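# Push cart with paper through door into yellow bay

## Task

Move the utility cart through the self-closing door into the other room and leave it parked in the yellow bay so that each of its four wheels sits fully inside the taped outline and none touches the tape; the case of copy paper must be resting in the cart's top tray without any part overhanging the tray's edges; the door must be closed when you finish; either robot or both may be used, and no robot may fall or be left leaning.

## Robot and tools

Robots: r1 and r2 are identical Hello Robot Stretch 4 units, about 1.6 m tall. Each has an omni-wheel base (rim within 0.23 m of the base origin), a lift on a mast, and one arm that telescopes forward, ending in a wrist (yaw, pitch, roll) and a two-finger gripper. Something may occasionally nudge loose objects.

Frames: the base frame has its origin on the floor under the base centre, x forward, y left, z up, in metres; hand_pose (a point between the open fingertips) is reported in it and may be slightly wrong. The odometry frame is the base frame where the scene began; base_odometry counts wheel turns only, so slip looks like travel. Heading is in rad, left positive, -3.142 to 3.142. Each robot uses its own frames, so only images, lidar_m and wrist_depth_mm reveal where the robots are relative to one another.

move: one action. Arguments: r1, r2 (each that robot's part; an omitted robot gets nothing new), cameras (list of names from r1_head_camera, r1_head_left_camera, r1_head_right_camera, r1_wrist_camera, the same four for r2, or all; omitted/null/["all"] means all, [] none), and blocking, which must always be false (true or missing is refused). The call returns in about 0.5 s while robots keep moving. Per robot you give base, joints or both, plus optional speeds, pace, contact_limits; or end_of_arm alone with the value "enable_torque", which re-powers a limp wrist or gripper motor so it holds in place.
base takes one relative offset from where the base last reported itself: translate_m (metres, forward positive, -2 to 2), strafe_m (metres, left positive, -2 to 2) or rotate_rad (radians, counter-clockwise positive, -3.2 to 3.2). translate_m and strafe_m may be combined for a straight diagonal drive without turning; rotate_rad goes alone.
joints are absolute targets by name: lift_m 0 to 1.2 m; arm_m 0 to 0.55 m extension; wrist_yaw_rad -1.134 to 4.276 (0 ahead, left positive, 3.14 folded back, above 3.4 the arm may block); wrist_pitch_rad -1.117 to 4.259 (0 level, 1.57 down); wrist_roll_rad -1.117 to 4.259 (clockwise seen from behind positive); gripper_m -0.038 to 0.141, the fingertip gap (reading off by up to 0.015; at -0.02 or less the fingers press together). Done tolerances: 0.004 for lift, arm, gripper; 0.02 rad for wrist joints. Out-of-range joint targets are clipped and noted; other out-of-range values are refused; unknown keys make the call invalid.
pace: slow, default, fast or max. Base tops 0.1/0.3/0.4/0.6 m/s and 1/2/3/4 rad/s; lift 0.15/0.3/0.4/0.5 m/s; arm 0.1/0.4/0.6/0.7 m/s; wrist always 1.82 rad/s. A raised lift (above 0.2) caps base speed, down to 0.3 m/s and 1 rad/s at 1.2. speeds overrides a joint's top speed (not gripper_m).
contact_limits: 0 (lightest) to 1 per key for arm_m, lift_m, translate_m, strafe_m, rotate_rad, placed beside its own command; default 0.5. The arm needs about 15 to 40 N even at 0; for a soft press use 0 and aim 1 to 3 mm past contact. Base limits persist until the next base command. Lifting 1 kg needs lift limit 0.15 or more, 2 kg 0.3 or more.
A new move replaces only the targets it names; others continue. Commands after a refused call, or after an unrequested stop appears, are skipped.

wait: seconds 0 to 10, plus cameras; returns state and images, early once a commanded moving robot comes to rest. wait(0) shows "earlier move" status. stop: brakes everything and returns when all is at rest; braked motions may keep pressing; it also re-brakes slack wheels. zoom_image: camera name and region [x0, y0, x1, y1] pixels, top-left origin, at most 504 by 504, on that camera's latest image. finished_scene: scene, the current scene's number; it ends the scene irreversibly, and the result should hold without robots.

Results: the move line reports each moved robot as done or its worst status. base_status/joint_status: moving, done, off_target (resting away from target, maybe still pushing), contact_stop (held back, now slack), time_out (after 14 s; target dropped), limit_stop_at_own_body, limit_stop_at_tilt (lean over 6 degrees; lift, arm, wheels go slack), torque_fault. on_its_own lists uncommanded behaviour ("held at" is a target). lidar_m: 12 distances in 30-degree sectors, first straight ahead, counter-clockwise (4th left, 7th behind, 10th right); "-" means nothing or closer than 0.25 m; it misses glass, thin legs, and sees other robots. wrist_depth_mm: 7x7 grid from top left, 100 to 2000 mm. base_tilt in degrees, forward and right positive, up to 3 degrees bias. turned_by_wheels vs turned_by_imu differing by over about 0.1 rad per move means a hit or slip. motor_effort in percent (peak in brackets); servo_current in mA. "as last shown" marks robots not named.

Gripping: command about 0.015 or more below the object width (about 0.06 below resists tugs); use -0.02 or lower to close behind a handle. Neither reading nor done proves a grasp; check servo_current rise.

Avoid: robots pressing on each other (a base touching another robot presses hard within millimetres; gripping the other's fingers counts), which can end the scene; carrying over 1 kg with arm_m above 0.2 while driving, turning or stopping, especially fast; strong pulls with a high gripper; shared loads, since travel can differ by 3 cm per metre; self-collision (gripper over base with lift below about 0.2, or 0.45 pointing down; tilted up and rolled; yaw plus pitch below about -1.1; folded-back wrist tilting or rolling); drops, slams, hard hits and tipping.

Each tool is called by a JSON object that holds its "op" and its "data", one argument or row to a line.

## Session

{"op": "move", "data": {
  "blocking": false
}}

Scene clock: 0.00 s.
r1.base_odometry: x=+0.000 y=+0.000 heading=+0.000
r1.turned_by_wheels: +0.000
r1.turned_by_imu: +0.000
r1.base_tilt: forward=-1.6 right=+1.3
r1.lidar_m: 0.96 1.73 2.02 2.40 3.92 1.60 0.85 0.77 0.78 0.89 0.77 0.78
r1.base_status: not commanded
r1.joint_positions: lift_m=+0.124 arm_m=+0.000 wrist_yaw_rad=+3.194 wrist_pitch_rad=+0.002 wrist_roll_rad=+0.000 gripper_m=+0.056
r1.joint_status: not commanded
r1.measured_speeds: all 0
r1.motor_effort: lift_m=+19 arm_m=-4 wheel_0=-2 wheel_1=+1 wheel_2=+0
r1.servo_current: wrist_yaw_rad=59 wrist_pitch_rad=46 wrist_roll_rad=46 gripper_m=39
r1.hand_pose: x=-0.1216 y=+0.0722 z=+0.3019 quat_wxyz=(-0.026, -0.001, +0.000, +1.000) (m; r1's base frame)
r1.wrist_depth_mm: - 135 - - - - - / - 123 135 - - - - / - 121 191 - - - - / 110 136 194 - - - - / 137 - - - 1618 - - / 226 - 190 1098 188 1160 1118 / 224 163 750 798 768 768 759
r2.base_odometry: x=+0.000 y=+0.000 heading=+0.000
r2.turned_by_wheels: +0.000
r2.turned_by_imu: +0.000
r2.base_tilt: forward=-0.6 right=+0.1
r2.lidar_m: 1.29 1.32 1.58 2.33 2.36 2.78 1.41 1.41 2.77 2.39 2.42 1.48
r2.base_status: not commanded
r2.joint_positions: lift_m=+0.200 arm_m=+0.000 wrist_yaw_rad=+3.211 wrist_pitch_rad=+0.001 wrist_roll_rad=+0.000 gripper_m=+0.056
r2.joint_status: not commanded
r2.measured_speeds: all 0
r2.motor_effort: lift_m=+18 arm_m=-4 wheel_0=-1 wheel_1=+1 wheel_2=+1
r2.servo_current: wrist_yaw_rad=46 wrist_pitch_rad=39 wrist_roll_rad=52 gripper_m=52
r2.hand_pose: x=-0.1229 y=+0.0671 z=+0.3779 quat_wxyz=(-0.035, -0.001, +0.000, +0.999) (m; r2's base frame)
r2.wrist_depth_mm: - - 137 - - - - / - - 137 - - - - / - 109 138 - - - - / - 140 175 - - - - / 214 - - - - - - / 213 1281 196 1255 190 1336 1182 / 208 243 866 - - 854 878
pictures: r1_head_camera, r1_head_left_camera, r1_head_right_camera, r1_wrist_camera, r2_head_camera, r2_head_left_camera, r2_head_right_camera, r2_wrist_camera
Images, in order (width x height): r1_head_camera 420x560, r1_head_left_camera 420x672, r1_head_right_camera 420x672, r1_wrist_camera 616x392, r2_head_camera 420x560, r2_head_left_camera 420x672, r2_head_right_camera 420x672, r2_wrist_camera 616x392.

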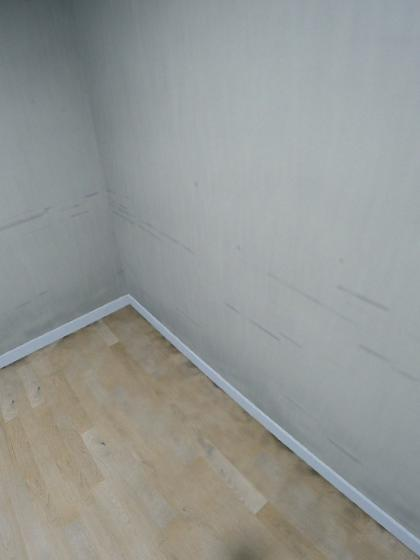

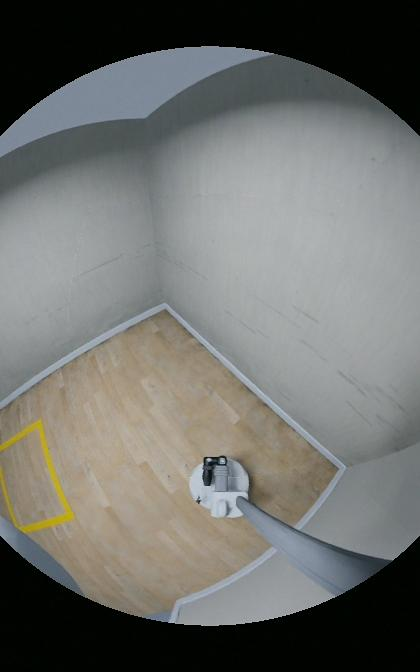

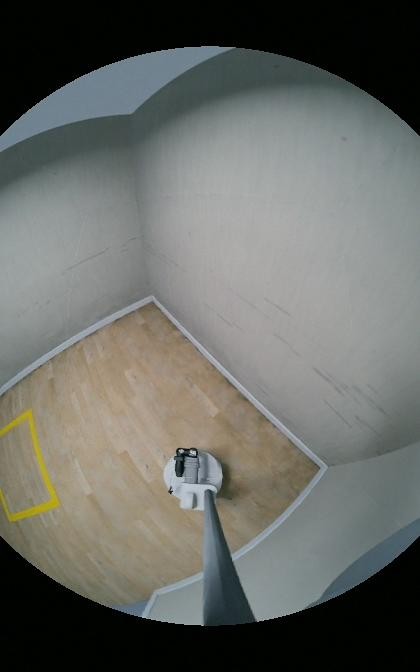

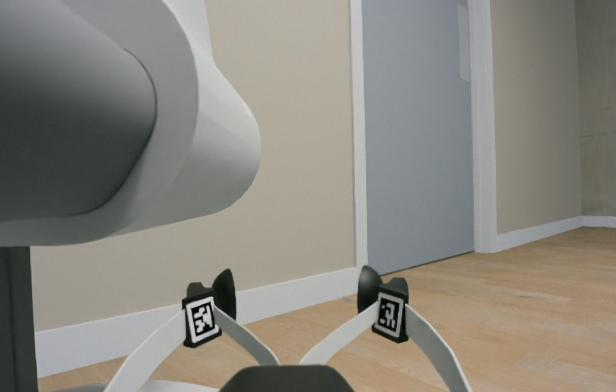

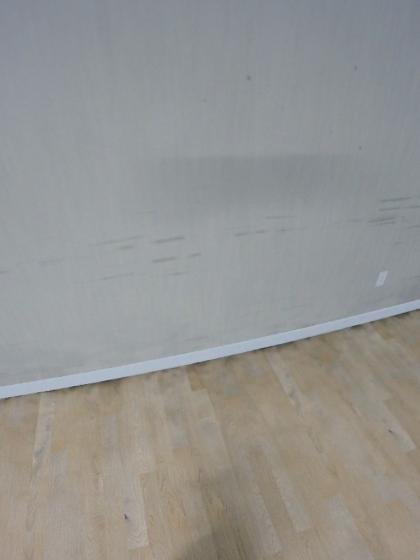

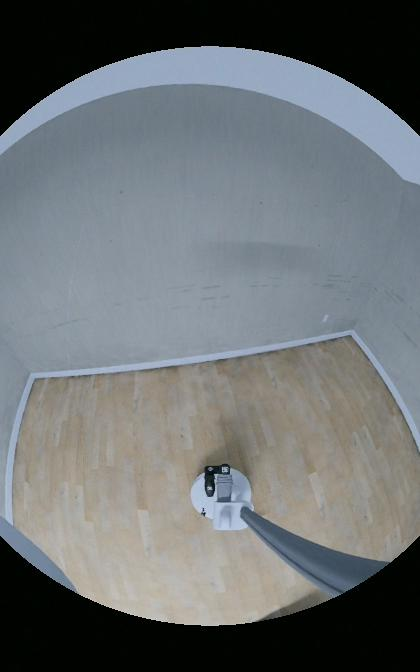

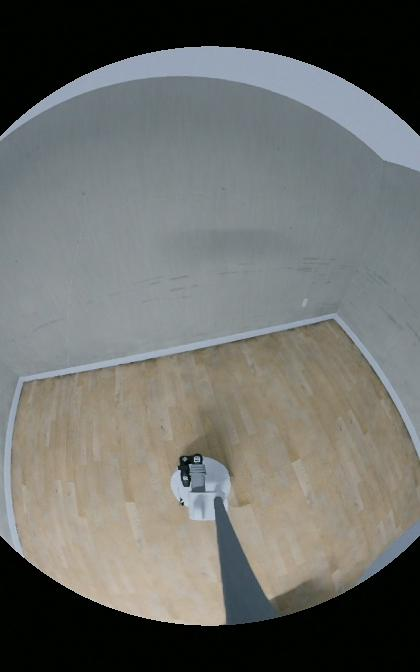

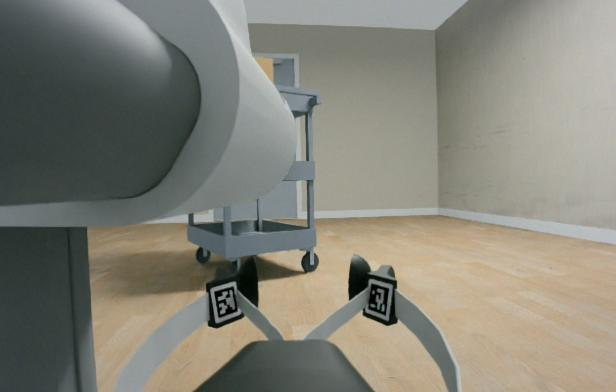

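{"op": "move", "data": {
  "blocking": false,
  "r1": {"base":{"rotate_rad":2.8},"joints":{"lift_m":0.3}},
  "r2": {"base":{"rotate_rad":3.0},"joints":{"lift_m":0.3}},
  "cameras": []
}}

{"op": "wait", "data": {
  "seconds": 4,
  "cameras": []
}}

{"op": "wait", "data": {
  "seconds": 2,
  "cameras": ["r1_head_camera","r1_head_left_camera","r2_head_camera","r2_head_left_camera"]
}}

Scene clock: 32.83 s.
move: r1 moving; r2 moving
r1.base_odometry: x=+0.000 y=+0.000 heading=+0.253
r1.turned_by_wheels: +0.253
r1.turned_by_imu: +0.253
r1.base_tilt: forward=-1.6 right=+1.3
r1.lidar_m: 1.15 2.01 2.11 2.98 2.65 1.07 0.80 0.74 0.81 0.80 0.72 0.82
r1.base_status: rotate_rad moving
r1.joint_positions: lift_m=+0.162 arm_m=+0.000 wrist_yaw_rad=+3.194 wrist_pitch_rad=+0.002 wrist_roll_rad=+0.000 gripper_m=+0.056
r1.joint_status: lift_m moving
r1.measured_speeds: translate_m=+0.000 strafe_m=+0.000 rotate_rad=+0.974 lift_m=+0.146 arm_m=+0.000 wrist_yaw_rad=+0.000 wrist_pitch_rad=+0.000 wrist_roll_rad=+0.000
r1.motor_effort: lift_m=+24(27) arm_m=-4(4) wheel_0=-7(9) wheel_1=-6(7) wheel_2=-6(7)
r1.servo_current: wrist_yaw_rad=46(59) wrist_pitch_rad=39(52) wrist_roll_rad=33(65) gripper_m=39(46)
r1.hand_pose: x=-0.1216 y=+0.0722 z=+0.3395 quat_wxyz=(-0.026, -0.001, +0.000, +1.000) (m; r1's base frame)
r1.wrist_depth_mm: - 135 - - - - 1808 / - 123 135 - - - 1808 / - 121 192 - - - 1756 / 111 136 195 - - - 1808 / 137 - - - - - 1808 / 216 - 190 - 188 1229 1229 / 224 151 831 153 854 820 878
r2.base_odometry: x=+0.000 y=+0.000 heading=+0.252
r2.turned_by_wheels: +0.252
r2.turned_by_imu: +0.245
r2.base_tilt: forward=-0.7 right=+0.0
r2.lidar_m: 1.29 1.38 1.94 2.33 2.46 3.37 1.44 3.35 2.49 2.40 1.84 1.36
r2.base_status: rotate_rad moving
r2.joint_positions: lift_m=+0.238 arm_m=+0.000 wrist_yaw_rad=+3.211 wrist_pitch_rad=+0.001 wrist_roll_rad=+0.000 gripper_m=+0.056
r2.joint_status: lift_m moving
r2.measured_speeds: translate_m=+0.002 strafe_m=+0.000 rotate_rad=+0.977 lift_m=+0.146 arm_m=+0.000 wrist_yaw_rad=+0.000 wrist_pitch_rad=+0.000 wrist_roll_rad=+0.000
r2.motor_effort: lift_m=+23(25) arm_m=-4(4) wheel_0=-4(9) wheel_1=-10(10) wheel_2=-10(11)
r2.servo_current: wrist_yaw_rad=52(52) wrist_pitch_rad=46(46) wrist_roll_rad=52(65) gripper_m=46(52)
r2.hand_pose: x=-0.1229 y=+0.0671 z=+0.4157 quat_wxyz=(-0.035, -0.001, +0.000, +0.999) (m; r2's base frame)
r2.wrist_depth_mm: - - 137 - - - - / - - 137 1756 - - - / - 110 138 - - - - / - 140 176 - - - - / 215 - - - - - - / 213 1366 196 1430 190 1464 1281 / 210 242 1008 - - 976 946
pictures: none
No camera images: "cameras" was empty.

Scene clock: 35.03 s.
earlier move: r1 done; r2 moving
r1.base_odometry: x=+0.000 y=+0.000 heading=+2.800
r1.turned_by_wheels: +2.547
r1.turned_by_imu: +2.561
r1.base_tilt: forward=-1.6 right=+1.3
r1.lidar_m: 1.15 0.81 0.74 0.78 0.81 0.77 0.80 1.07 2.04 2.09 2.77 3.71
r1.base_status: done
r1.joint_positions: lift_m=+0.300 arm_m=+0.000 wrist_yaw_rad=+3.194 wrist_pitch_rad=+0.002 wrist_roll_rad=+0.000 gripper_m=+0.056
r1.joint_status: all done
r1.measured_speeds: all 0
r1.motor_effort: lift_m=+24(27) arm_m=-4(4) wheel_0=-2(10) wheel_1=+1(9) wheel_2=+1(8)
r1.servo_current: wrist_yaw_rad=46(65) wrist_pitch_rad=46(52) wrist_roll_rad=52(65) gripper_m=46(52)
r1.hand_pose: x=-0.1216 y=+0.0722 z=+0.4772 quat_wxyz=(-0.026, -0.001, +0.000, +1.000) (m; r1's base frame)
r1.wrist_depth_mm: - 135 - - - - - / - 123 135 - - - - / - 121 191 - - - - / 111 136 194 - - - - / 137 - - - - - - / 226 - 190 - 187 - - / 1118 1078 189 137 - - -
r2.base_odometry: x=+0.000 y=+0.000 heading=+2.999
r2.turned_by_wheels: +2.747
r2.turned_by_imu: +2.674
r2.base_tilt: forward=-0.7 right=+0.1
r2.lidar_m: 1.55 1.39 3.07 2.43 2.40 1.68 1.34 1.30 1.44 2.21 2.33 2.53
r2.base_status: rotate_rad moving
r2.joint_positions: lift_m=+0.300 arm_m=+0.000 wrist_yaw_rad=+3.211 wrist_pitch_rad=+0.001 wrist_roll_rad=+0.000 gripper_m=+0.056
r2.joint_status: all done
r2.measured_speeds: all 0
r2.motor_effort: lift_m=+21(25) arm_m=-4(4) wheel_0=-1(10) wheel_1=-3(10) wheel_2=-5(13)
r2.servo_current: wrist_yaw_rad=39(52) wrist_pitch_rad=39(46) wrist_roll_rad=52(65) gripper_m=46(52)
r2.hand_pose: x=-0.1228 y=+0.0671 z=+0.4776 quat_wxyz=(-0.035, -0.001, +0.000, +0.999) (m; r2's base frame)
r2.wrist_depth_mm: - - 137 - - - - / - 107 137 - - - - / - 113 138 235 - - - / - 140 164 - - - - / 215 - - - - - - / 213 - 190 171 190 1464 1464 / 211 244 1160 - - 1042 1078
wait: 2.20 of 4 s (r1 has come to rest)
pictures: none
No camera images: "cameras" was empty.

Scene clock: 35.13 s.
earlier move: r2 done
r1.base_odometry: x=+0.000 y=+0.000 heading=+2.800
r1.turned_by_wheels: +0.000
r1.turned_by_imu: +0.000
r1.base_tilt: forward=-1.6 right=+1.3
r1.lidar_m: 1.16 0.80 0.74 0.76 0.82 0.76 0.77 1.07 2.03 2.09 2.77 3.72
r1.base_status: done
r1.joint_positions: lift_m=+0.300 arm_m=+0.000 wrist_yaw_rad=+3.194 wrist_pitch_rad=+0.002 wrist_roll_rad=+0.000 gripper_m=+0.056
r1.joint_status: all done
r1.measured_speeds: all 0
r1.motor_effort: lift_m=+24(27) arm_m=-4(4) wheel_0=-1(10) wheel_1=+1(9) wheel_2=+1(8)
r1.servo_current: wrist_yaw_rad=52(65) wrist_pitch_rad=33(52) wrist_roll_rad=33(65) gripper_m=46(52)
r1.hand_pose: x=-0.1216 y=+0.0722 z=+0.4772 quat_wxyz=(-0.026, -0.001, +0.000, +1.000) (m; r1's base frame)
r1.wrist_depth_mm: - 135 - - - - - / - 123 135 - - - - / - 121 191 - - - - / 111 135 194 - - - - / 137 - - - - - - / 226 - 190 - 187 - - / 1098 1138 189 137 - - -
r2.base_odometry: x=+0.000 y=+0.000 heading=+2.999
r2.turned_by_wheels: +0.000
r2.turned_by_imu: +0.000
r2.base_tilt: forward=-0.6 right=+0.0
r2.lidar_m: 1.54 1.37 3.05 2.43 2.40 1.69 1.35 1.30 1.44 2.19 2.34 2.56
r2.base_status: done
r2.joint_positions: lift_m=+0.300 arm_m=+0.000 wrist_yaw_rad=+3.211 wrist_pitch_rad=+0.001 wrist_roll_rad=+0.000 gripper_m=+0.056
r2.joint_status: all done
r2.measured_speeds: all 0
r2.motor_effort: lift_m=+21(25) arm_m=-4(4) wheel_0=-3(10) wheel_1=-2(10) wheel_2=-5(13)
r2.servo_current: wrist_yaw_rad=52(52) wrist_pitch_rad=46(46) wrist_roll_rad=39(65) gripper_m=46(52)
r2.hand_pose: x=-0.1228 y=+0.0671 z=+0.4776 quat_wxyz=(-0.035, -0.001, +0.000, +0.999) (m; r2's base frame)
r2.wrist_depth_mm: - - 137 - - - - / - 107 137 - - - - / - 113 139 234 - - - / - 140 165 - - - - / 216 - - - - - - / 213 - 191 171 190 1499 1464 / 211 244 1160 - - 1060 1078
wait: 0.10 of 2 s (r2 has come to rest)
pictures: r1_head_camera, r1_head_left_camera, r2_head_camera, r2_head_left_camera
Images, in order (width x height): r1_head_camera 420x560, r1_head_left_camera 420x672, r2_head_camera 420x560, r2_head_left_camera 420x672.

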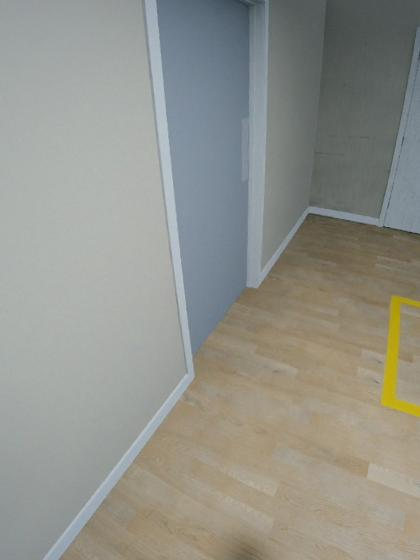

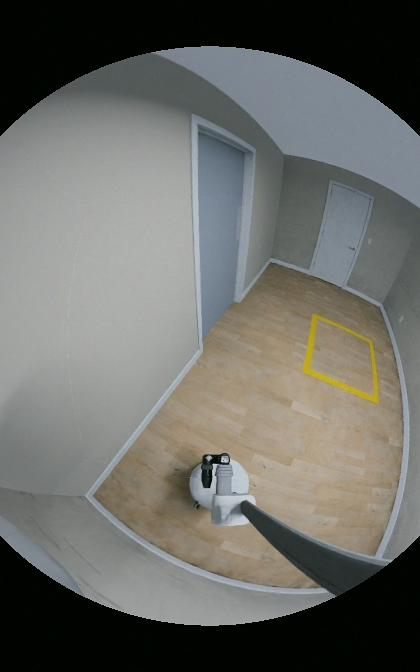

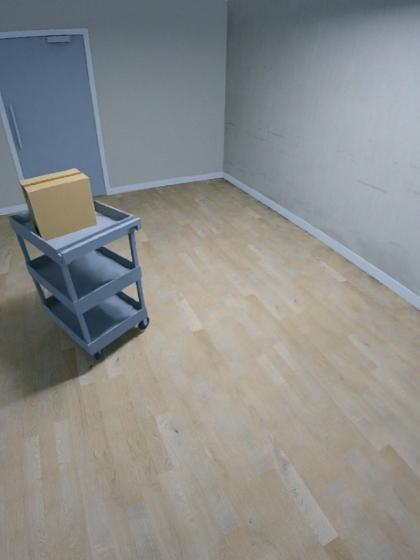

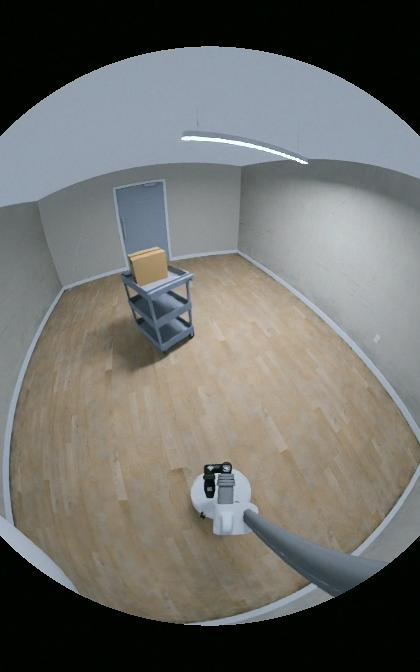

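{"op": "zoom_image", "data": {
  "camera": "r2_head_camera",
  "region": [0, 150, 170, 380]
}}

{"op": "move", "data": {
  "blocking": false,
  "r1": {"base":{"translate_m":1.31,"strafe_m":-0.67}},
  "r2": {"joints":{"lift_m":0.665}},
  "cameras": []
}}

{"op": "wait", "data": {
  "seconds": 8,
  "cameras": []
}}

{"op": "wait", "data": {
  "seconds": 6,
  "cameras": []
}}

{"op": "move", "data": {
  "blocking": false,
  "r1": {"base":{"rotate_rad":1.0}},
  "cameras": []
}}

{"op": "wait", "data": {
  "seconds": 3,
  "cameras": ["r1_head_camera","r1_head_left_camera"]
}}

Scaled by 2.191 from the camera's 420x560 image, which has a finer 1200x1600 frame.

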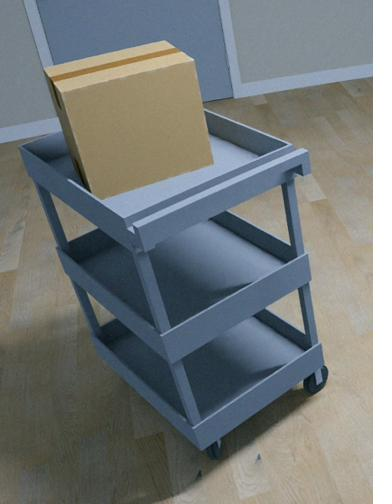

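Scene clock: 54.63 s.
move: r1 moving; r2 moving
r1.base_odometry: x=-0.024 y=+0.026 heading=+2.800
r1.turned_by_wheels: +0.000
r1.turned_by_imu: +0.000
r1.base_tilt: forward=-1.6 right=+1.3
r1.lidar_m: 1.14 0.81 0.74 0.77 0.85 0.80 0.82 1.14 2.04 2.12 2.78 3.71
r1.base_status: translate_m moving; strafe_m moving
r1.joint_positions: lift_m=+0.300 arm_m=+0.000 wrist_yaw_rad=+3.194 wrist_pitch_rad=+0.002 wrist_roll_rad=+0.000 gripper_m=+0.056
r1.joint_status: not commanded
r1.measured_speeds: translate_m=+0.122 strafe_m=-0.061 rotate_rad=-0.002 lift_m=+0.000 arm_m=+0.000 wrist_yaw_rad=+0.000 wrist_pitch_rad=+0.000 wrist_roll_rad=+0.000
r1.motor_effort: lift_m=+24(24) arm_m=-4(4) wheel_0=+8(11) wheel_1=+3(5) wheel_2=-9(9)
r1.servo_current: wrist_yaw_rad=72(72) wrist_pitch_rad=39(46) wrist_roll_rad=39(52) gripper_m=46(46)
r1.hand_pose: x=-0.1216 y=+0.0722 z=+0.4772 quat_wxyz=(-0.026, -0.001, +0.000, +1.000) (m; r1's base frame)
r1.wrist_depth_mm: - 135 - - - - - / - 123 135 - - - - / - 121 191 - - - - / 110 136 194 - - - - / 137 - - - - - - / 226 - 191 - 187 - - / 1118 1118 189 137 - - -
r2.base_odometry: x=+0.000 y=+0.000 heading=+2.999
r2.turned_by_wheels: +0.000
r2.turned_by_imu: +0.000
r2.base_tilt: forward=-0.7 right=+0.1
r2.lidar_m: 1.54 1.41 3.06 2.41 2.38 1.68 1.33 1.29 1.43 2.20 2.34 2.53
r2.base_status: not commanded
r2.joint_positions: lift_m=+0.338 arm_m=+0.000 wrist_yaw_rad=+3.211 wrist_pitch_rad=+0.001 wrist_roll_rad=+0.000 gripper_m=+0.056
r2.joint_status: lift_m moving
r2.measured_speeds: translate_m=+0.000 strafe_m=+0.000 rotate_rad=+0.000 lift_m=+0.146 arm_m=+0.000 wrist_yaw_rad=+0.000 wrist_pitch_rad=+0.000 wrist_roll_rad=+0.000
r2.motor_effort: lift_m=+23(24) arm_m=-4(4) wheel_0=-3(4) wheel_1=-3(3) wheel_2=-4(5)
r2.servo_current: wrist_yaw_rad=46(52) wrist_pitch_rad=46(46) wrist_roll_rad=52(59) gripper_m=46(52)
r2.hand_pose: x=-0.1228 y=+0.0671 z=+0.5156 quat_wxyz=(-0.035, -0.001, +0.000, +0.999) (m; r2's base frame)
r2.wrist_depth_mm: - - 137 - - - - / - 107 137 - - - - / - 110 139 235 - - - / - 140 164 - - - - / 216 - - - - - - / 213 - 191 171 190 1576 1576 / 211 147 1205 - - 1098 1138
pictures: none
No camera images: "cameras" was empty.

Scene clock: 56.63 s.
earlier move: r1 moving; r2 done
r1.base_odometry: x=-0.406 y=+0.430 heading=+2.800
r1.turned_by_wheels: +0.000
r1.turned_by_imu: -0.001
r1.base_tilt: forward=-1.6 right=+1.3
r1.lidar_m: 1.29 0.81 0.73 0.79 1.03 1.35 1.41 1.85 2.03 2.08 2.79 3.31
r1.base_status: translate_m moving; strafe_m moving
r1.joint_positions: lift_m=+0.300 arm_m=+0.000 wrist_yaw_rad=+3.194 wrist_pitch_rad=+0.002 wrist_roll_rad=+0.000 gripper_m=+0.056
r1.joint_status: not commanded
r1.measured_speeds: translate_m=+0.267 strafe_m=-0.137 rotate_rad=-0.002 lift_m=+0.000 arm_m=+0.000 wrist_yaw_rad=+0.000 wrist_pitch_rad=+0.000 wrist_roll_rad=+0.000
r1.motor_effort: lift_m=+24(24) arm_m=-4(4) wheel_0=+6(11) wheel_1=+2(6) wheel_2=-4(10)
r1.servo_current: wrist_yaw_rad=59(78) wrist_pitch_rad=39(52) wrist_roll_rad=52(72) gripper_m=39(52)
r1.hand_pose: x=-0.1216 y=+0.0722 z=+0.4772 quat_wxyz=(-0.026, -0.001, +0.000, +1.000) (m; r1's base frame)
r1.wrist_depth_mm: - 135 - - - - - / - 123 135 - - - - / - 121 192 - - - - / 111 136 194 - - - - / 216 - - - - - - / 1499 1863 192 1499 188 - - / 1098 1138 1118 153 1160 1078 1098
r2.base_odometry: x=+0.000 y=+0.000 heading=+2.999
r2.turned_by_wheels: +0.000
r2.turned_by_imu: +0.000
r2.base_tilt: forward=-0.7 right=+0.1
r2.lidar_m: 1.55 1.37 3.08 2.43 2.41 1.68 1.33 1.29 1.44 2.16 2.33 2.55
r2.base_status: not commanded
r2.joint_positions: lift_m=+0.665 arm_m=+0.000 wrist_yaw_rad=+3.211 wrist_pitch_rad=+0.001 wrist_roll_rad=+0.000 gripper_m=+0.056
r2.joint_status: all done
r2.measured_speeds: all 0
r2.motor_effort: lift_m=+21(25) arm_m=-4(4) wheel_0=-3(4) wheel_1=-3(3) wheel_2=-4(5)
r2.servo_current: wrist_yaw_rad=46(52) wrist_pitch_rad=46(46) wrist_roll_rad=46(59) gripper_m=52(59)
r2.hand_pose: x=-0.1228 y=+0.0671 z=+0.8426 quat_wxyz=(-0.035, -0.001, +0.000, +0.999) (m; r2's base frame)
r2.wrist_depth_mm: - - 137 - - - - / - 107 137 - - - - / - 113 138 235 - - - / - 140 164 - - - - / 216 - - - - - - / 212 - 190 - 188 - - / 210 122 - - - - 1708
wait: 2.00 of 8 s (r2 has come to rest)
pictures: none
No camera images: "cameras" was empty.

Scene clock: 60.40 s.
earlier move: r1 done
r1.base_odometry: x=-1.010 y=+1.070 heading=+2.800
r1.turned_by_wheels: +0.000
r1.turned_by_imu: -0.002
r1.base_tilt: forward=-1.6 right=+1.2
r1.lidar_m: 1.13 0.88 0.84 0.85 1.04 2.23 2.28 2.18 2.03 2.10 2.60 2.45
r1.base_status: done
r1.joint_positions: lift_m=+0.300 arm_m=+0.000 wrist_yaw_rad=+3.194 wrist_pitch_rad=+0.002 wrist_roll_rad=+0.000 gripper_m=+0.056
r1.joint_status: not commanded
r1.measured_speeds: all 0
r1.motor_effort: lift_m=+23(24) arm_m=-4(4) wheel_0=+1(11) wheel_1=+3(6) wheel_2=+1(10)
r1.servo_current: wrist_yaw_rad=39(78) wrist_pitch_rad=39(52) wrist_roll_rad=52(72) gripper_m=39(52)
r1.hand_pose: x=-0.1216 y=+0.0722 z=+0.4772 quat_wxyz=(-0.026, -0.001, +0.000, +1.000) (m; r1's base frame)
r1.wrist_depth_mm: - 135 - - - - - / - 123 146 - - - - / - 121 191 - - - - / 111 136 206 - - - - / 216 - - - - - - / 1499 1808 193 1808 187 1708 1618 / 1098 1118 1098 154 1160 1138 1182
r2.base_odometry: x=+0.000 y=+0.000 heading=+2.999
r2.turned_by_wheels: +0.000
r2.turned_by_imu: +0.001
r2.base_tilt: forward=-0.7 right=+0.1
r2.lidar_m: 1.54 1.35 3.02 2.40 2.38 1.67 1.33 1.29 1.42 2.20 2.33 2.57
r2.base_status: not commanded
r2.joint_positions: lift_m=+0.665 arm_m=+0.000 wrist_yaw_rad=+3.211 wrist_pitch_rad=+0.001 wrist_roll_rad=+0.000 gripper_m=+0.056
r2.joint_status: all done
r2.measured_speeds: all 0
r2.motor_effort: lift_m=+21(25) arm_m=-4(4) wheel_0=-3(4) wheel_1=-3(3) wheel_2=-5(5)
r2.servo_current: wrist_yaw_rad=39(65) wrist_pitch_rad=39(52) wrist_roll_rad=59(59) gripper_m=46(59)
r2.hand_pose: x=-0.1228 y=+0.0671 z=+0.8426 quat_wxyz=(-0.035, -0.001, +0.000, +0.999) (m; r2's base frame)
r2.wrist_depth_mm: - - 137 - - - - / - 107 137 - - - - / - 113 138 234 - - - / - 140 164 - - - - / 215 - - - - - - / 213 - 189 - 188 - - / 211 122 - - - - 1708
wait: 3.77 of 6 s (r1 has come to rest)
pictures: none
No camera images: "cameras" was empty.

Scene clock: 60.90 s.
move: r1 moving
r1.base_odometry: x=-1.010 y=+1.070 heading=+3.053
r1.turned_by_wheels: +0.252
r1.turned_by_imu: +0.253
r1.base_tilt: forward=-1.6 right=+1.3
r1.lidar_m: 0.98 0.84 0.83 0.83 1.38 2.23 2.46 2.04 2.03 2.28 2.47 1.77
r1.base_status: rotate_rad moving
r1.joint_positions: lift_m=+0.300 arm_m=+0.000 wrist_yaw_rad=+3.194 wrist_pitch_rad=+0.002 wrist_roll_rad=+0.000 gripper_m=+0.056
r1.joint_status: not commanded
r1.measured_speeds: translate_m=+0.001 strafe_m=+0.000 rotate_rad=+0.972 lift_m=+0.000 arm_m=+0.000 wrist_yaw_rad=+0.000 wrist_pitch_rad=+0.000 wrist_roll_rad=+0.000
r1.motor_effort: lift_m=+23(24) arm_m=-4(4) wheel_0=-8(9) wheel_1=-8(9) wheel_2=-7(7)
r1.servo_current: wrist_yaw_rad=59(59) wrist_pitch_rad=39(52) wrist_roll_rad=33(65) gripper_m=46(46)
r1.hand_pose: x=-0.1216 y=+0.0722 z=+0.4772 quat_wxyz=(-0.026, -0.001, +0.000, +1.000) (m; r1's base frame)
r1.wrist_depth_mm: - 135 - - - - - / - 123 146 - - - - / - 121 191 - - - - / 110 135 206 - - - - / 137 - - - - - - / 228 1756 194 1756 187 1708 1618 / 1098 1118 1118 153 1160 1138 1182
r2: as last shown
r2.turned_by_imu: +0.000
r2.lidar_m: 1.57 1.40 3.07 2.41 2.39 1.66 1.32 1.31 1.44 2.21 2.34 2.55
r2.motor_effort: lift_m=+21(21) arm_m=-4(4) wheel_0=-3(4) wheel_1=-3(3) wheel_2=-4(5)
r2.servo_current: wrist_yaw_rad=46(65) wrist_pitch_rad=39(46) wrist_roll_rad=39(59) gripper_m=46(52)
r2.wrist_depth_mm: - - 137 - - - - / - 107 137 - - - - / - 113 138 234 - - - / - 140 164 - - - - / 216 - - - - - - / 213 - 189 - 188 - - / 211 122 - - - - 1708
pictures: none
No camera images: "cameras" was empty.

Scene clock: 62.10 s.
earlier move: r1 done
r1.base_odometry: x=-1.010 y=+1.070 heading=-2.483
r1.turned_by_wheels: +0.747
r1.turned_by_imu: +0.751
r1.base_tilt: forward=-1.6 right=+1.2
r1.lidar_m: 0.82 0.84 0.98 2.19 2.27 2.19 2.00 2.06 2.64 2.47 1.22 0.88
r1.base_status: done
r1.joint_positions: lift_m=+0.300 arm_m=+0.000 wrist_yaw_rad=+3.194 wrist_pitch_rad=+0.002 wrist_roll_rad=+0.000 gripper_m=+0.056
r1.joint_status: not commanded
r1.measured_speeds: all 0
r1.motor_effort: lift_m=+23(24) arm_m=-4(4) wheel_0=-3(9) wheel_1=-3(9) wheel_2=-2(8)
r1.servo_current: wrist_yaw_rad=46(65) wrist_pitch_rad=33(52) wrist_roll_rad=59(65) gripper_m=39(46)
r1.hand_pose: x=-0.1216 y=+0.0722 z=+0.4772 quat_wxyz=(-0.026, -0.001, +0.000, +1.000) (m; r1's base frame)
r1.wrist_depth_mm: - 135 - - - - - / - 123 146 - - - - / - 121 191 - - - - / 110 136 206 - - - - / 217 - - - - - - / 229 1808 195 1756 187 1708 1576 / 1118 1118 1118 143 1182 1118 1205
r2.base_odometry: x=+0.000 y=+0.000 heading=+2.999
r2.turned_by_wheels: +0.000
r2.turned_by_imu: +0.000
r2.base_tilt: forward=-0.7 right=+0.1
r2.lidar_m: 1.58 1.37 3.04 2.40 2.40 1.69 1.31 1.30 1.42 2.18 2.31 2.56
r2.base_status: not commanded
r2.joint_positions: lift_m=+0.665 arm_m=+0.000 wrist_yaw_rad=+3.211 wrist_pitch_rad=+0.001 wrist_roll_rad=+0.000 gripper_m=+0.056
r2.joint_status: not commanded
r2.measured_speeds: all 0
r2.motor_effort: lift_m=+21(21) arm_m=-4(4) wheel_0=-3(4) wheel_1=-3(3) wheel_2=-5(5)
r2.servo_current: wrist_yaw_rad=39(65) wrist_pitch_rad=39(46) wrist_roll_rad=39(59) gripper_m=52(52)
r2.hand_pose: x=-0.1228 y=+0.0671 z=+0.8426 quat_wxyz=(-0.035, -0.001, +0.000, +0.999) (m; r2's base frame)
r2.wrist_depth_mm: - - 137 - - - - / - 107 137 - - - - / - 113 138 235 - - - / - 140 164 - - - - / 216 - - - - - - / 213 - 189 - 189 - - / 211 122 - - - - 1756
wait: 1.20 of 3 s (r1 has come to rest)
pictures: r1_head_camera, r1_head_left_camera
Images, in order (width x height): r1_head_camera 420x560, r1_head_left_camera 420x672.

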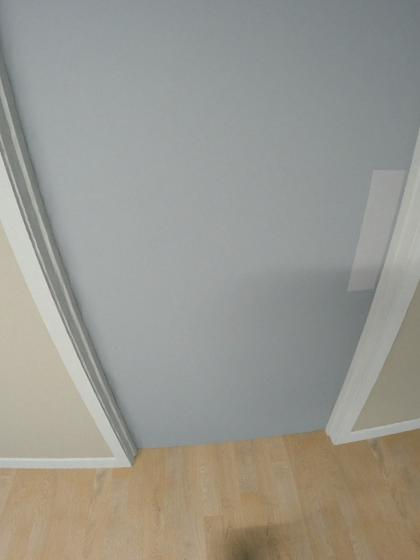

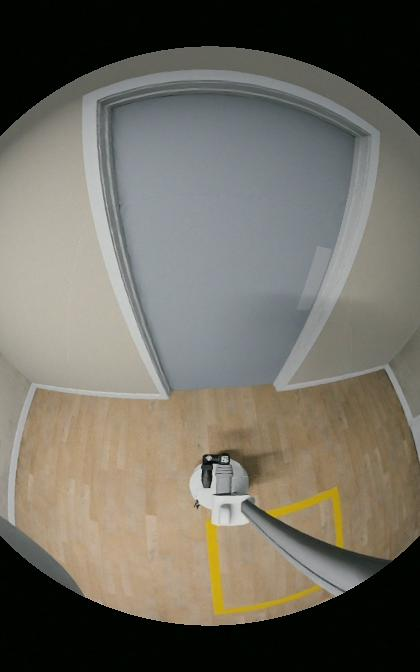

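{"op": "move", "data": {
  "blocking": false,
  "r1": {"base":{"rotate_rad":0.09}},
  "cameras": []
}}

{"op": "wait", "data": {
  "seconds": 2,
  "cameras": []
}}

{"op": "move", "data": {
  "blocking": false,
  "r1": {"base":{"strafe_m":-0.15}},
  "cameras": []
}}

{"op": "wait", "data": {
  "seconds": 3,
  "cameras": ["r1_head_camera"]
}}

{"op": "move", "data": {
  "blocking": false,
  "r1": {"base":{"translate_m":1.1},"pace":"slow","contact_limits":{"translate_m":0.5}},
  "cameras": []
}}

{"op": "wait", "data": {
  "seconds": 10,
  "cameras": []
}}

{"op": "wait", "data": {
  "seconds": 4,
  "cameras": ["r1_head_left_camera","r1_head_camera","r2_head_camera"]
}}

Scene clock: 76.97 s.
move: r1 moving
r1.base_odometry: x=-1.010 y=+1.070 heading=-2.394
r1.turned_by_wheels: +0.090
r1.turned_by_imu: +0.090
r1.base_tilt: forward=-1.6 right=+1.3
r1.lidar_m: 0.82 0.84 1.06 2.22 2.33 2.11 2.02 2.12 2.57 2.46 1.10 0.88
r1.base_status: rotate_rad moving
r1.joint_positions: lift_m=+0.300 arm_m=+0.000 wrist_yaw_rad=+3.194 wrist_pitch_rad=+0.002 wrist_roll_rad=+0.000 gripper_m=+0.056
r1.joint_status: not commanded
r1.measured_speeds: all 0
r1.motor_effort: lift_m=+23(24) arm_m=-4(4) wheel_0=-3(7) wheel_1=-4(8) wheel_2=-1(6)
r1.servo_current: wrist_yaw_rad=52(52) wrist_pitch_rad=39(52) wrist_roll_rad=33(65) gripper_m=39(46)
r1.hand_pose: x=-0.1216 y=+0.0722 z=+0.4772 quat_wxyz=(-0.026, -0.001, +0.000, +1.000) (m; r1's base frame)
r1.wrist_depth_mm: - 135 - - - - - / - 123 146 - - - - / - 121 191 - - - - / 110 136 206 - - - - / 216 - - - - - - / 1537 1756 194 1808 187 1708 1618 / 1118 1138 1138 153 1160 1118 1182
r2: as last shown
r2.base_tilt: forward=-0.7 right=+0.0
r2.lidar_m: 1.57 1.40 3.05 2.40 2.39 1.70 1.34 1.31 1.44 2.21 2.33 2.55
r2.servo_current: wrist_yaw_rad=52(52) wrist_pitch_rad=46(46) wrist_roll_rad=46(59) gripper_m=46(52)
r2.wrist_depth_mm: - - 137 - - - - / - 107 137 - - - - / - 113 138 235 - - - / - 140 164 - - - - / 216 - - - - - - / 213 - 189 - 187 - - / 211 122 - - - - 1708
pictures: none
No camera images: "cameras" was empty.

Scene clock: 77.20 s.
earlier move: r1 done
r1.base_odometry: x=-1.010 y=+1.070 heading=-2.394
r1.turned_by_wheels: +0.000
r1.turned_by_imu: +0.000
r1.base_tilt: forward=-1.6 right=+1.3
r1.lidar_m: 0.82 0.84 1.05 2.22 2.31 2.11 2.01 2.11 2.58 2.47 1.09 0.87
r1.base_status: done
r1.joint_positions: lift_m=+0.300 arm_m=+0.000 wrist_yaw_rad=+3.194 wrist_pitch_rad=+0.002 wrist_roll_rad=+0.000 gripper_m=+0.056
r1.joint_status: not commanded
r1.measured_speeds: all 0
r1.motor_effort: lift_m=+23(24) arm_m=-4(4) wheel_0=-2(7) wheel_1=-2(8) wheel_2=-1(6)
r1.servo_current: wrist_yaw_rad=46(59) wrist_pitch_rad=46(52) wrist_roll_rad=46(65) gripper_m=39(46)
r1.hand_pose: x=-0.1216 y=+0.0722 z=+0.4772 quat_wxyz=(-0.026, -0.001, +0.000, +1.000) (m; r1's base frame)
r1.wrist_depth_mm: - 135 - - - - - / - 123 146 - - - - / - 121 191 - - - - / 111 135 206 - - - - / 216 - - - - - - / 1464 1808 194 1808 188 1661 1661 / 1138 1118 1118 153 1182 1138 1182
r2.base_odometry: x=+0.000 y=+0.000 heading=+2.999
r2.turned_by_wheels: +0.000
r2.turned_by_imu: +0.000
r2.base_tilt: forward=-0.7 right=+0.1
r2.lidar_m: 1.54 1.39 3.06 2.42 2.39 1.70 1.34 1.30 1.43 2.17 2.34 2.55
r2.base_status: not commanded
r2.joint_positions: lift_m=+0.665 arm_m=+0.000 wrist_yaw_rad=+3.211 wrist_pitch_rad=+0.001 wrist_roll_rad=+0.000 gripper_m=+0.056
r2.joint_status: not commanded
r2.measured_speeds: all 0
r2.motor_effort: lift_m=+21(21) arm_m=-4(4) wheel_0=-3(4) wheel_1=-3(3) wheel_2=-5(5)
r2.servo_current: wrist_yaw_rad=39(52) wrist_pitch_rad=33(46) wrist_roll_rad=46(59) gripper_m=46(52)
r2.hand_pose: x=-0.1228 y=+0.0671 z=+0.8426 quat_wxyz=(-0.035, -0.001, +0.000, +0.999) (m; r2's base frame)
r2.wrist_depth_mm: - - 137 - - - - / - 107 137 - - - - / - 113 138 234 - - - / - 140 164 - - - - / 216 - - - - - - / 213 - 189 - 188 - - / 211 122 - - - - 1708
wait: 0.23 of 2 s (r1 has come to rest)
pictures: none
No camera images: "cameras" was empty.

Scene clock: 77.70 s.
move: r1 moving
r1.base_odometry: x=-1.035 y=+1.096 heading=-2.394
r1.turned_by_wheels: +0.000
r1.turned_by_imu: +0.000
r1.base_tilt: forward=-1.6 right=+1.3
r1.lidar_m: 0.82 0.85 1.08 2.27 2.35 2.10 2.02 2.12 2.57 2.43 1.09 0.87
r1.base_status: strafe_m moving
r1.joint_positions: lift_m=+0.300 arm_m=+0.000 wrist_yaw_rad=+3.194 wrist_pitch_rad=+0.002 wrist_roll_rad=+0.000 gripper_m=+0.056
r1.joint_status: not commanded
r1.measured_speeds: translate_m=-0.001 strafe_m=-0.139 rotate_rad=+0.003 lift_m=+0.000 arm_m=+0.000 wrist_yaw_rad=+0.000 wrist_pitch_rad=+0.000 wrist_roll_rad=+0.000
r1.motor_effort: lift_m=+23(24) arm_m=-4(4) wheel_0=+8(10) wheel_1=-9(10) wheel_2=+0(2)
r1.servo_current: wrist_yaw_rad=52(65) wrist_pitch_rad=39(46) wrist_roll_rad=52(65) gripper_m=46(46)
r1.hand_pose: x=-0.1216 y=+0.0722 z=+0.4772 quat_wxyz=(-0.026, -0.001, +0.000, +1.000) (m; r1's base frame)
r1.wrist_depth_mm: - 135 - - - - - / - 123 146 - - - - / - 121 192 - - - - / 110 136 206 - - - - / 216 - - - - - - / 1537 1756 193 1756 187 1708 1618 / 1118 1138 1098 153 1160 1118 1182
r2: as last shown
r2.lidar_m: 1.52 1.40 3.04 2.42 2.41 1.66 1.32 1.30 1.44 2.19 2.33 2.55
r2.motor_effort: lift_m=+21(21) arm_m=-4(4) wheel_0=-3(4) wheel_1=-3(3) wheel_2=-4(5)
r2.servo_current: wrist_yaw_rad=52(52) wrist_pitch_rad=39(46) wrist_roll_rad=39(52) gripper_m=52(52)
r2.wrist_depth_mm: - - 137 - - - - / - 107 137 - - - - / - 113 138 235 - - - / - 140 164 - - - - / 216 - - - - - - / 212 - 190 - 188 - - / 211 122 - - - - 1708
pictures: none
No camera images: "cameras" was empty.

Scene clock: 78.93 s.
earlier move: r1 done
r1.base_odometry: x=-1.112 y=+1.180 heading=-2.394
r1.turned_by_wheels: +0.000
r1.turned_by_imu: -0.001
r1.base_tilt: forward=-1.6 right=+1.2
r1.lidar_m: 0.83 0.87 1.09 2.39 2.46 2.11 2.00 2.12 2.45 2.32 1.10 0.87
r1.base_status: done
r1.joint_positions: lift_m=+0.300 arm_m=+0.000 wrist_yaw_rad=+3.194 wrist_pitch_rad=+0.002 wrist_roll_rad=+0.000 gripper_m=+0.056
r1.joint_status: not commanded
r1.measured_speeds: all 0
r1.motor_effort: lift_m=+23(24) arm_m=-4(4) wheel_0=+2(11) wheel_1=-1(11) wheel_2=+0(2)
r1.servo_current: wrist_yaw_rad=39(65) wrist_pitch_rad=39(46) wrist_roll_rad=39(65) gripper_m=39(46)
r1.hand_pose: x=-0.1216 y=+0.0722 z=+0.4772 quat_wxyz=(-0.026, -0.001, +0.000, +1.000) (m; r1's base frame)
r1.wrist_depth_mm: - 135 - - - - - / - 121 135 - - - - / - 123 177 - - - - / 110 136 211 - - - - / 215 - - - - - - / 1499 1808 194 1756 187 1708 1708 / 1138 1098 1118 153 1098 1118 1182
r2.base_odometry: x=+0.000 y=+0.000 heading=+2.999
r2.turned_by_wheels: +0.000
r2.turned_by_imu: +0.000
r2.base_tilt: forward=-0.7 right=+0.0
r2.lidar_m: 1.56 1.40 3.09 2.41 2.38 1.64 1.31 1.29 1.44 2.23 2.33 2.56
r2.base_status: not commanded
r2.joint_positions: lift_m=+0.665 arm_m=+0.000 wrist_yaw_rad=+3.211 wrist_pitch_rad=+0.001 wrist_roll_rad=+0.000 gripper_m=+0.056
r2.joint_status: not commanded
r2.measured_speeds: all 0
r2.motor_effort: lift_m=+21(22) arm_m=-4(4) wheel_0=-3(4) wheel_1=-3(3) wheel_2=-5(5)
r2.servo_current: wrist_yaw_rad=46(52) wrist_pitch_rad=39(46) wrist_roll_rad=39(59) gripper_m=46(52)
r2.hand_pose: x=-0.1228 y=+0.0671 z=+0.8426 quat_wxyz=(-0.035, -0.001, +0.000, +0.999) (m; r2's base frame)
r2.wrist_depth_mm: - - 137 - - - - / - 107 137 - - - - / - 113 138 236 - - - / - 140 164 - - - - / 215 - - - - - - / 212 - 189 - 188 - - / 211 122 - - - - 1708
wait: 1.23 of 3 s (r1 has come to rest)
pictures: r1_head_camera
Images, in order (width x height): r1_head_camera 420x560.

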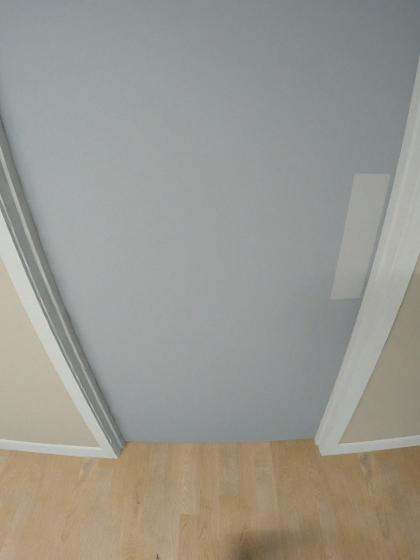

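Scene clock: 79.43 s.
move: r1 moving
r1.base_odometry: x=-1.121 y=+1.171 heading=-2.394
r1.turned_by_wheels: +0.000
r1.turned_by_imu: +0.000
r1.base_tilt: forward=-1.6 right=+1.3
r1.lidar_m: 0.82 0.86 1.05 2.36 2.48 2.12 2.02 2.12 2.43 2.33 1.08 0.86
r1.base_status: translate_m moving
r1.joint_positions: lift_m=+0.300 arm_m=+0.000 wrist_yaw_rad=+3.194 wrist_pitch_rad=+0.002 wrist_roll_rad=+0.000 gripper_m=+0.056
r1.joint_status: not commanded
r1.measured_speeds: translate_m=+0.048 strafe_m=+0.000 rotate_rad=-0.001 lift_m=+0.000 arm_m=+0.000 wrist_yaw_rad=+0.000 wrist_pitch_rad=+0.000 wrist_roll_rad=+0.000
r1.motor_effort: lift_m=+24(24) arm_m=-4(4) wheel_0=+4(7) wheel_1=+6(6) wheel_2=-5(7)
r1.servo_current: wrist_yaw_rad=46(59) wrist_pitch_rad=46(46) wrist_roll_rad=46(59) gripper_m=39(46)
r1.contact_limits: translate_m 0.5
r1.hand_pose: x=-0.1216 y=+0.0722 z=+0.4772 quat_wxyz=(-0.026, -0.001, +0.000, +1.000) (m; r1's base frame)
r1.wrist_depth_mm: - 135 - - - - - / - 120 135 - - - - / - 123 178 - - - - / 110 135 211 - - - - / 215 - - - - - - / 1464 1808 194 1708 187 1708 1618 / 1118 1138 1118 153 1078 1138 1205
r2: as last shown
r2.base_tilt: forward=-0.7 right=+0.1
r2.lidar_m: 1.53 1.39 3.05 2.42 2.41 1.71 1.32 1.30 1.44 2.21 2.33 2.55
r2.motor_effort: lift_m=+21(21) arm_m=-4(4) wheel_0=-3(4) wheel_1=-3(3) wheel_2=-4(5)
r2.servo_current: wrist_yaw_rad=52(52) wrist_pitch_rad=39(46) wrist_roll_rad=46(59) gripper_m=46(52)
r2.wrist_depth_mm: - - 137 - - - - / - 107 137 - - - - / - 113 138 235 - - - / - 140 164 - - - - / 216 - - - - - - / 213 - 190 - 188 - - / 211 122 - - - - 1708
pictures: none
No camera images: "cameras" was empty.

Scene clock: 87.77 s.
earlier move: r1 contact_stop
r1.base_odometry: x=-1.593 y=+0.738 heading=-2.434
r1.turned_by_wheels: -0.040
r1.turned_by_imu: -0.036
r1.base_tilt: forward=-1.6 right=+1.3
r1.lidar_m: - 0.25 0.27 0.55 2.46 2.82 2.68 2.75 2.43 0.65 0.32 0.25
r1.base_status: translate_m contact_stop (by the wheels' count: +0.653 of +1.100)
r1.joint_positions: lift_m=+0.300 arm_m=+0.000 wrist_yaw_rad=+3.194 wrist_pitch_rad=+0.002 wrist_roll_rad=+0.000 gripper_m=+0.056
r1.joint_status: not commanded
r1.measured_speeds: all 0
r1.on_its_own: the wheels are slack since a contact_stop
r1.motor_effort: lift_m=+22(24) arm_m=-4(4) wheel_0=+1(26) wheel_1=+0(20) wheel_2=+0(24)
r1.servo_current: wrist_yaw_rad=46(72) wrist_pitch_rad=52(52) wrist_roll_rad=39(78) gripper_m=39(52)
r1.contact_limits: translate_m 0.5
r1.hand_pose: x=-0.1216 y=+0.0722 z=+0.4773 quat_wxyz=(-0.026, -0.001, +0.000, +1.000) (m; r1's base frame)
r1.wrist_depth_mm: - 135 - - - - - / - 123 146 - - - - / - 121 190 - - - - / 110 136 206 - - - - / 216 - - - - - - / 1499 1808 193 1756 187 1661 1618 / 226 1042 1078 143 1182 1138 1182
r2.base_odometry: x=+0.000 y=+0.000 heading=+2.999
r2.turned_by_wheels: +0.000
r2.turned_by_imu: +0.001
r2.base_tilt: forward=-0.7 right=+0.1
r2.lidar_m: 1.54 1.39 3.04 2.42 2.39 1.66 1.33 1.30 1.45 2.20 2.33 2.56
r2.base_status: not commanded
r2.joint_positions: lift_m=+0.665 arm_m=+0.000 wrist_yaw_rad=+3.211 wrist_pitch_rad=+0.001 wrist_roll_rad=+0.000 gripper_m=+0.056
r2.joint_status: not commanded
r2.measured_speeds: all 0
r2.motor_effort: lift_m=+21(22) arm_m=-4(4) wheel_0=-3(4) wheel_1=-2(3) wheel_2=-5(5)
r2.servo_current: wrist_yaw_rad=39(65) wrist_pitch_rad=39(52) wrist_roll_rad=52(65) gripper_m=52(59)
r2.hand_pose: x=-0.1228 y=+0.0671 z=+0.8426 quat_wxyz=(-0.035, -0.001, +0.000, +0.999) (m; r2's base frame)
r2.wrist_depth_mm: - - 137 - - - - / - 107 137 - - - - / - 113 138 235 - - - / - 140 164 - - - - / 215 - - - - - - / 213 - 190 - 188 - - / 211 122 - - - - 1756
wait: 8.33 of 10 s (r1 has come to rest)
pictures: none
No camera images: "cameras" was empty.

not run: a stop that you did not command came earlier in this reply.

Higher limit.

{"op": "move", "data": {
  "blocking": false,
  "r1": {"base":{"translate_m":0.9},"pace":"slow","contact_limits":{"translate_m":0.8}},
  "cameras": ["r1_head_left_camera"]
}}

{"op": "wait", "data": {
  "seconds": 10,
  "cameras": ["r1_head_left_camera","r1_head_right_camera","r2_head_camera"]
}}

Scene clock: 94.23 s.
move: r1 moving
r1.base_odometry: x=-1.602 y=+0.730 heading=-2.433
r1.turned_by_wheels: +0.001
r1.turned_by_imu: +0.001
r1.base_tilt: forward=-1.6 right=+1.2
r1.lidar_m: - 0.25 0.27 0.54 2.46 2.85 2.67 2.76 2.45 0.56 0.32 0.25
r1.base_status: translate_m moving
r1.joint_positions: lift_m=+0.300 arm_m=+0.000 wrist_yaw_rad=+3.194 wrist_pitch_rad=+0.002 wrist_roll_rad=+0.000 gripper_m=+0.056
r1.joint_status: not commanded
r1.measured_speeds: translate_m=+0.046 strafe_m=+0.000 rotate_rad=+0.001 lift_m=+0.000 arm_m=+0.000 wrist_yaw_rad=+0.000 wrist_pitch_rad=+0.000 wrist_roll_rad=+0.000
r1.motor_effort: lift_m=+22(22) arm_m=-3(4) wheel_0=+24(24) wheel_1=+16(16) wheel_2=-23(23)
r1.servo_current: wrist_yaw_rad=39(72) wrist_pitch_rad=46(46) wrist_roll_rad=33(65) gripper_m=39(46)
r1.contact_limits: translate_m 0.8
r1.hand_pose: x=-0.1216 y=+0.0722 z=+0.4773 quat_wxyz=(-0.026, -0.001, +0.000, +1.000) (m; r1's base frame)
r1.wrist_depth_mm: - 135 - - - - - / - 120 142 - - - - / - 124 165 - - - - / 110 135 210 - - - - / 215 - - - - - - / 1499 1808 194 1808 188 1618 1661 / 222 1060 1042 143 1160 1118 1205
r2: as last shown
r2.turned_by_imu: +0.000
r2.base_tilt: forward=-0.6 right=+0.0
r2.lidar_m: 1.55 1.38 3.05 2.43 2.39 1.68 1.34 1.31 1.42 2.15 2.34 2.53
r2.motor_effort: lift_m=+21(21) arm_m=-4(4) wheel_0=-3(4) wheel_1=-2(3) wheel_2=-4(5)
r2.servo_current: wrist_yaw_rad=46(52) wrist_pitch_rad=39(46) wrist_roll_rad=39(46) gripper_m=52(52)
r2.wrist_depth_mm: - - 137 - - - - / - 107 137 - - - - / - 113 138 235 - - - / - 140 164 - - - - / 216 - - - - - - / 213 - 190 - 189 - - / 211 122 - - - - 1756
pictures: r1_head_left_camera
Images, in order (width x height): r1_head_left_camera 420x672.

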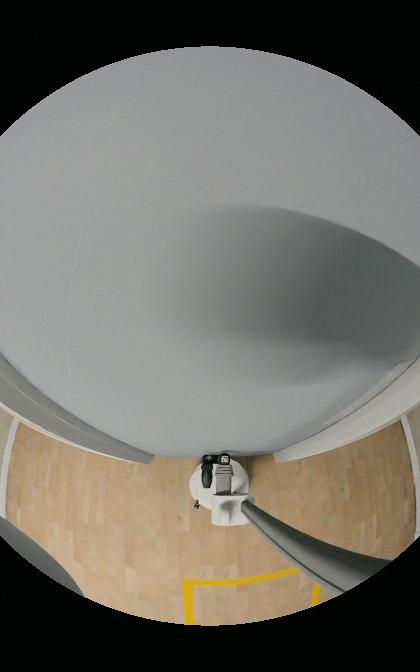

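Scene clock: 104.00 s.
earlier move: r1 done
r1.base_odometry: x=-2.277 y=+0.153 heading=-2.434
r1.turned_by_wheels: -0.001
r1.turned_by_imu: +0.024
r1.base_tilt: forward=-1.6 right=+1.3
r1.lidar_m: 1.68 0.25 - 0.25 0.26 0.55 3.66 0.76 0.86 2.26 2.37 3.21
r1.base_status: done
r1.joint_positions: lift_m=+0.300 arm_m=+0.000 wrist_yaw_rad=+3.196 wrist_pitch_rad=+0.002 wrist_roll_rad=+0.000 gripper_m=+0.056
r1.joint_status: not commanded
r1.measured_speeds: all 0
r1.motor_effort: lift_m=+22(22) arm_m=+4(11) wheel_0=+3(24) wheel_1=+10(20) wheel_2=-6(24)
r1.servo_current: wrist_yaw_rad=39(104) wrist_pitch_rad=39(52) wrist_roll_rad=46(72) gripper_m=39(52)
r1.contact_limits: translate_m 0.8
r1.hand_pose: x=-0.1219 y=+0.0715 z=+0.4773 quat_wxyz=(-0.027, -0.001, +0.000, +1.000) (m; r1's base frame)
r1.wrist_depth_mm: - 132 132 - - - 603 / - 116 133 - - - 798 / - 114 138 - - - 809 / - 134 186 - - - 820 / 205 - - - - - 831 / 220 1863 193 1756 187 1708 831 / 217 1060 1098 153 1182 1138 820
r2.base_odometry: x=+0.000 y=+0.000 heading=+2.999
r2.turned_by_wheels: +0.000
r2.turned_by_imu: +0.001
r2.base_tilt: forward=-0.7 right=+0.0
r2.lidar_m: 1.54 1.41 3.03 2.41 2.41 1.71 1.34 1.29 1.42 2.18 2.32 2.53
r2.base_status: not commanded
r2.joint_positions: lift_m=+0.665 arm_m=+0.000 wrist_yaw_rad=+3.211 wrist_pitch_rad=+0.001 wrist_roll_rad=+0.000 gripper_m=+0.056
r2.joint_status: not commanded
r2.measured_speeds: all 0
r2.motor_effort: lift_m=+21(21) arm_m=-4(4) wheel_0=-3(4) wheel_1=-3(3) wheel_2=-5(5)
r2.servo_current: wrist_yaw_rad=59(65) wrist_pitch_rad=39(52) wrist_roll_rad=46(65) gripper_m=52(59)
r2.hand_pose: x=-0.1228 y=+0.0671 z=+0.8426 quat_wxyz=(-0.035, -0.001, +0.000, +0.999) (m; r2's base frame)
r2.wrist_depth_mm: - - 137 - - - - / - 107 137 - - - - / - 113 138 235 - - - / - 140 165 - - - - / 215 - - - - - - / 213 - 190 - 188 - - / 210 122 - - - - 1756
wait: 9.77 of 10 s (r1 has come to rest)
pictures: r1_head_left_camera, r1_head_right_camera, r2_head_camera
Images, in order (width x height): r1_head_left_camera 420x672, r1_head_right_camera 420x672, r2_head_camera 420x560.

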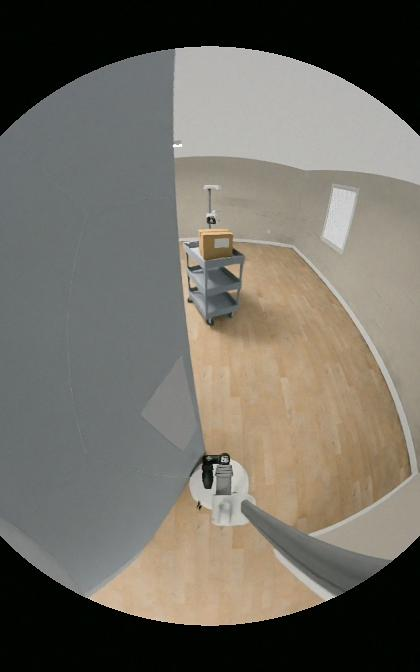

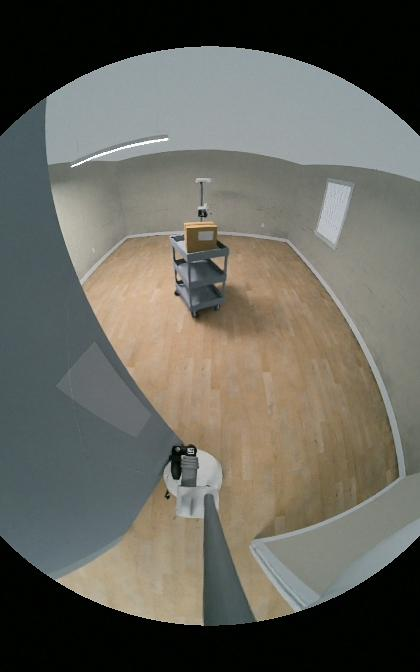

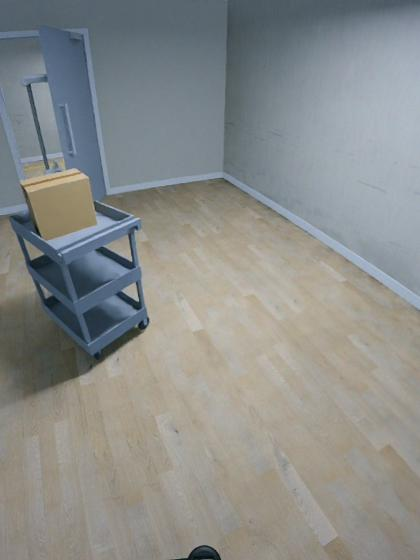

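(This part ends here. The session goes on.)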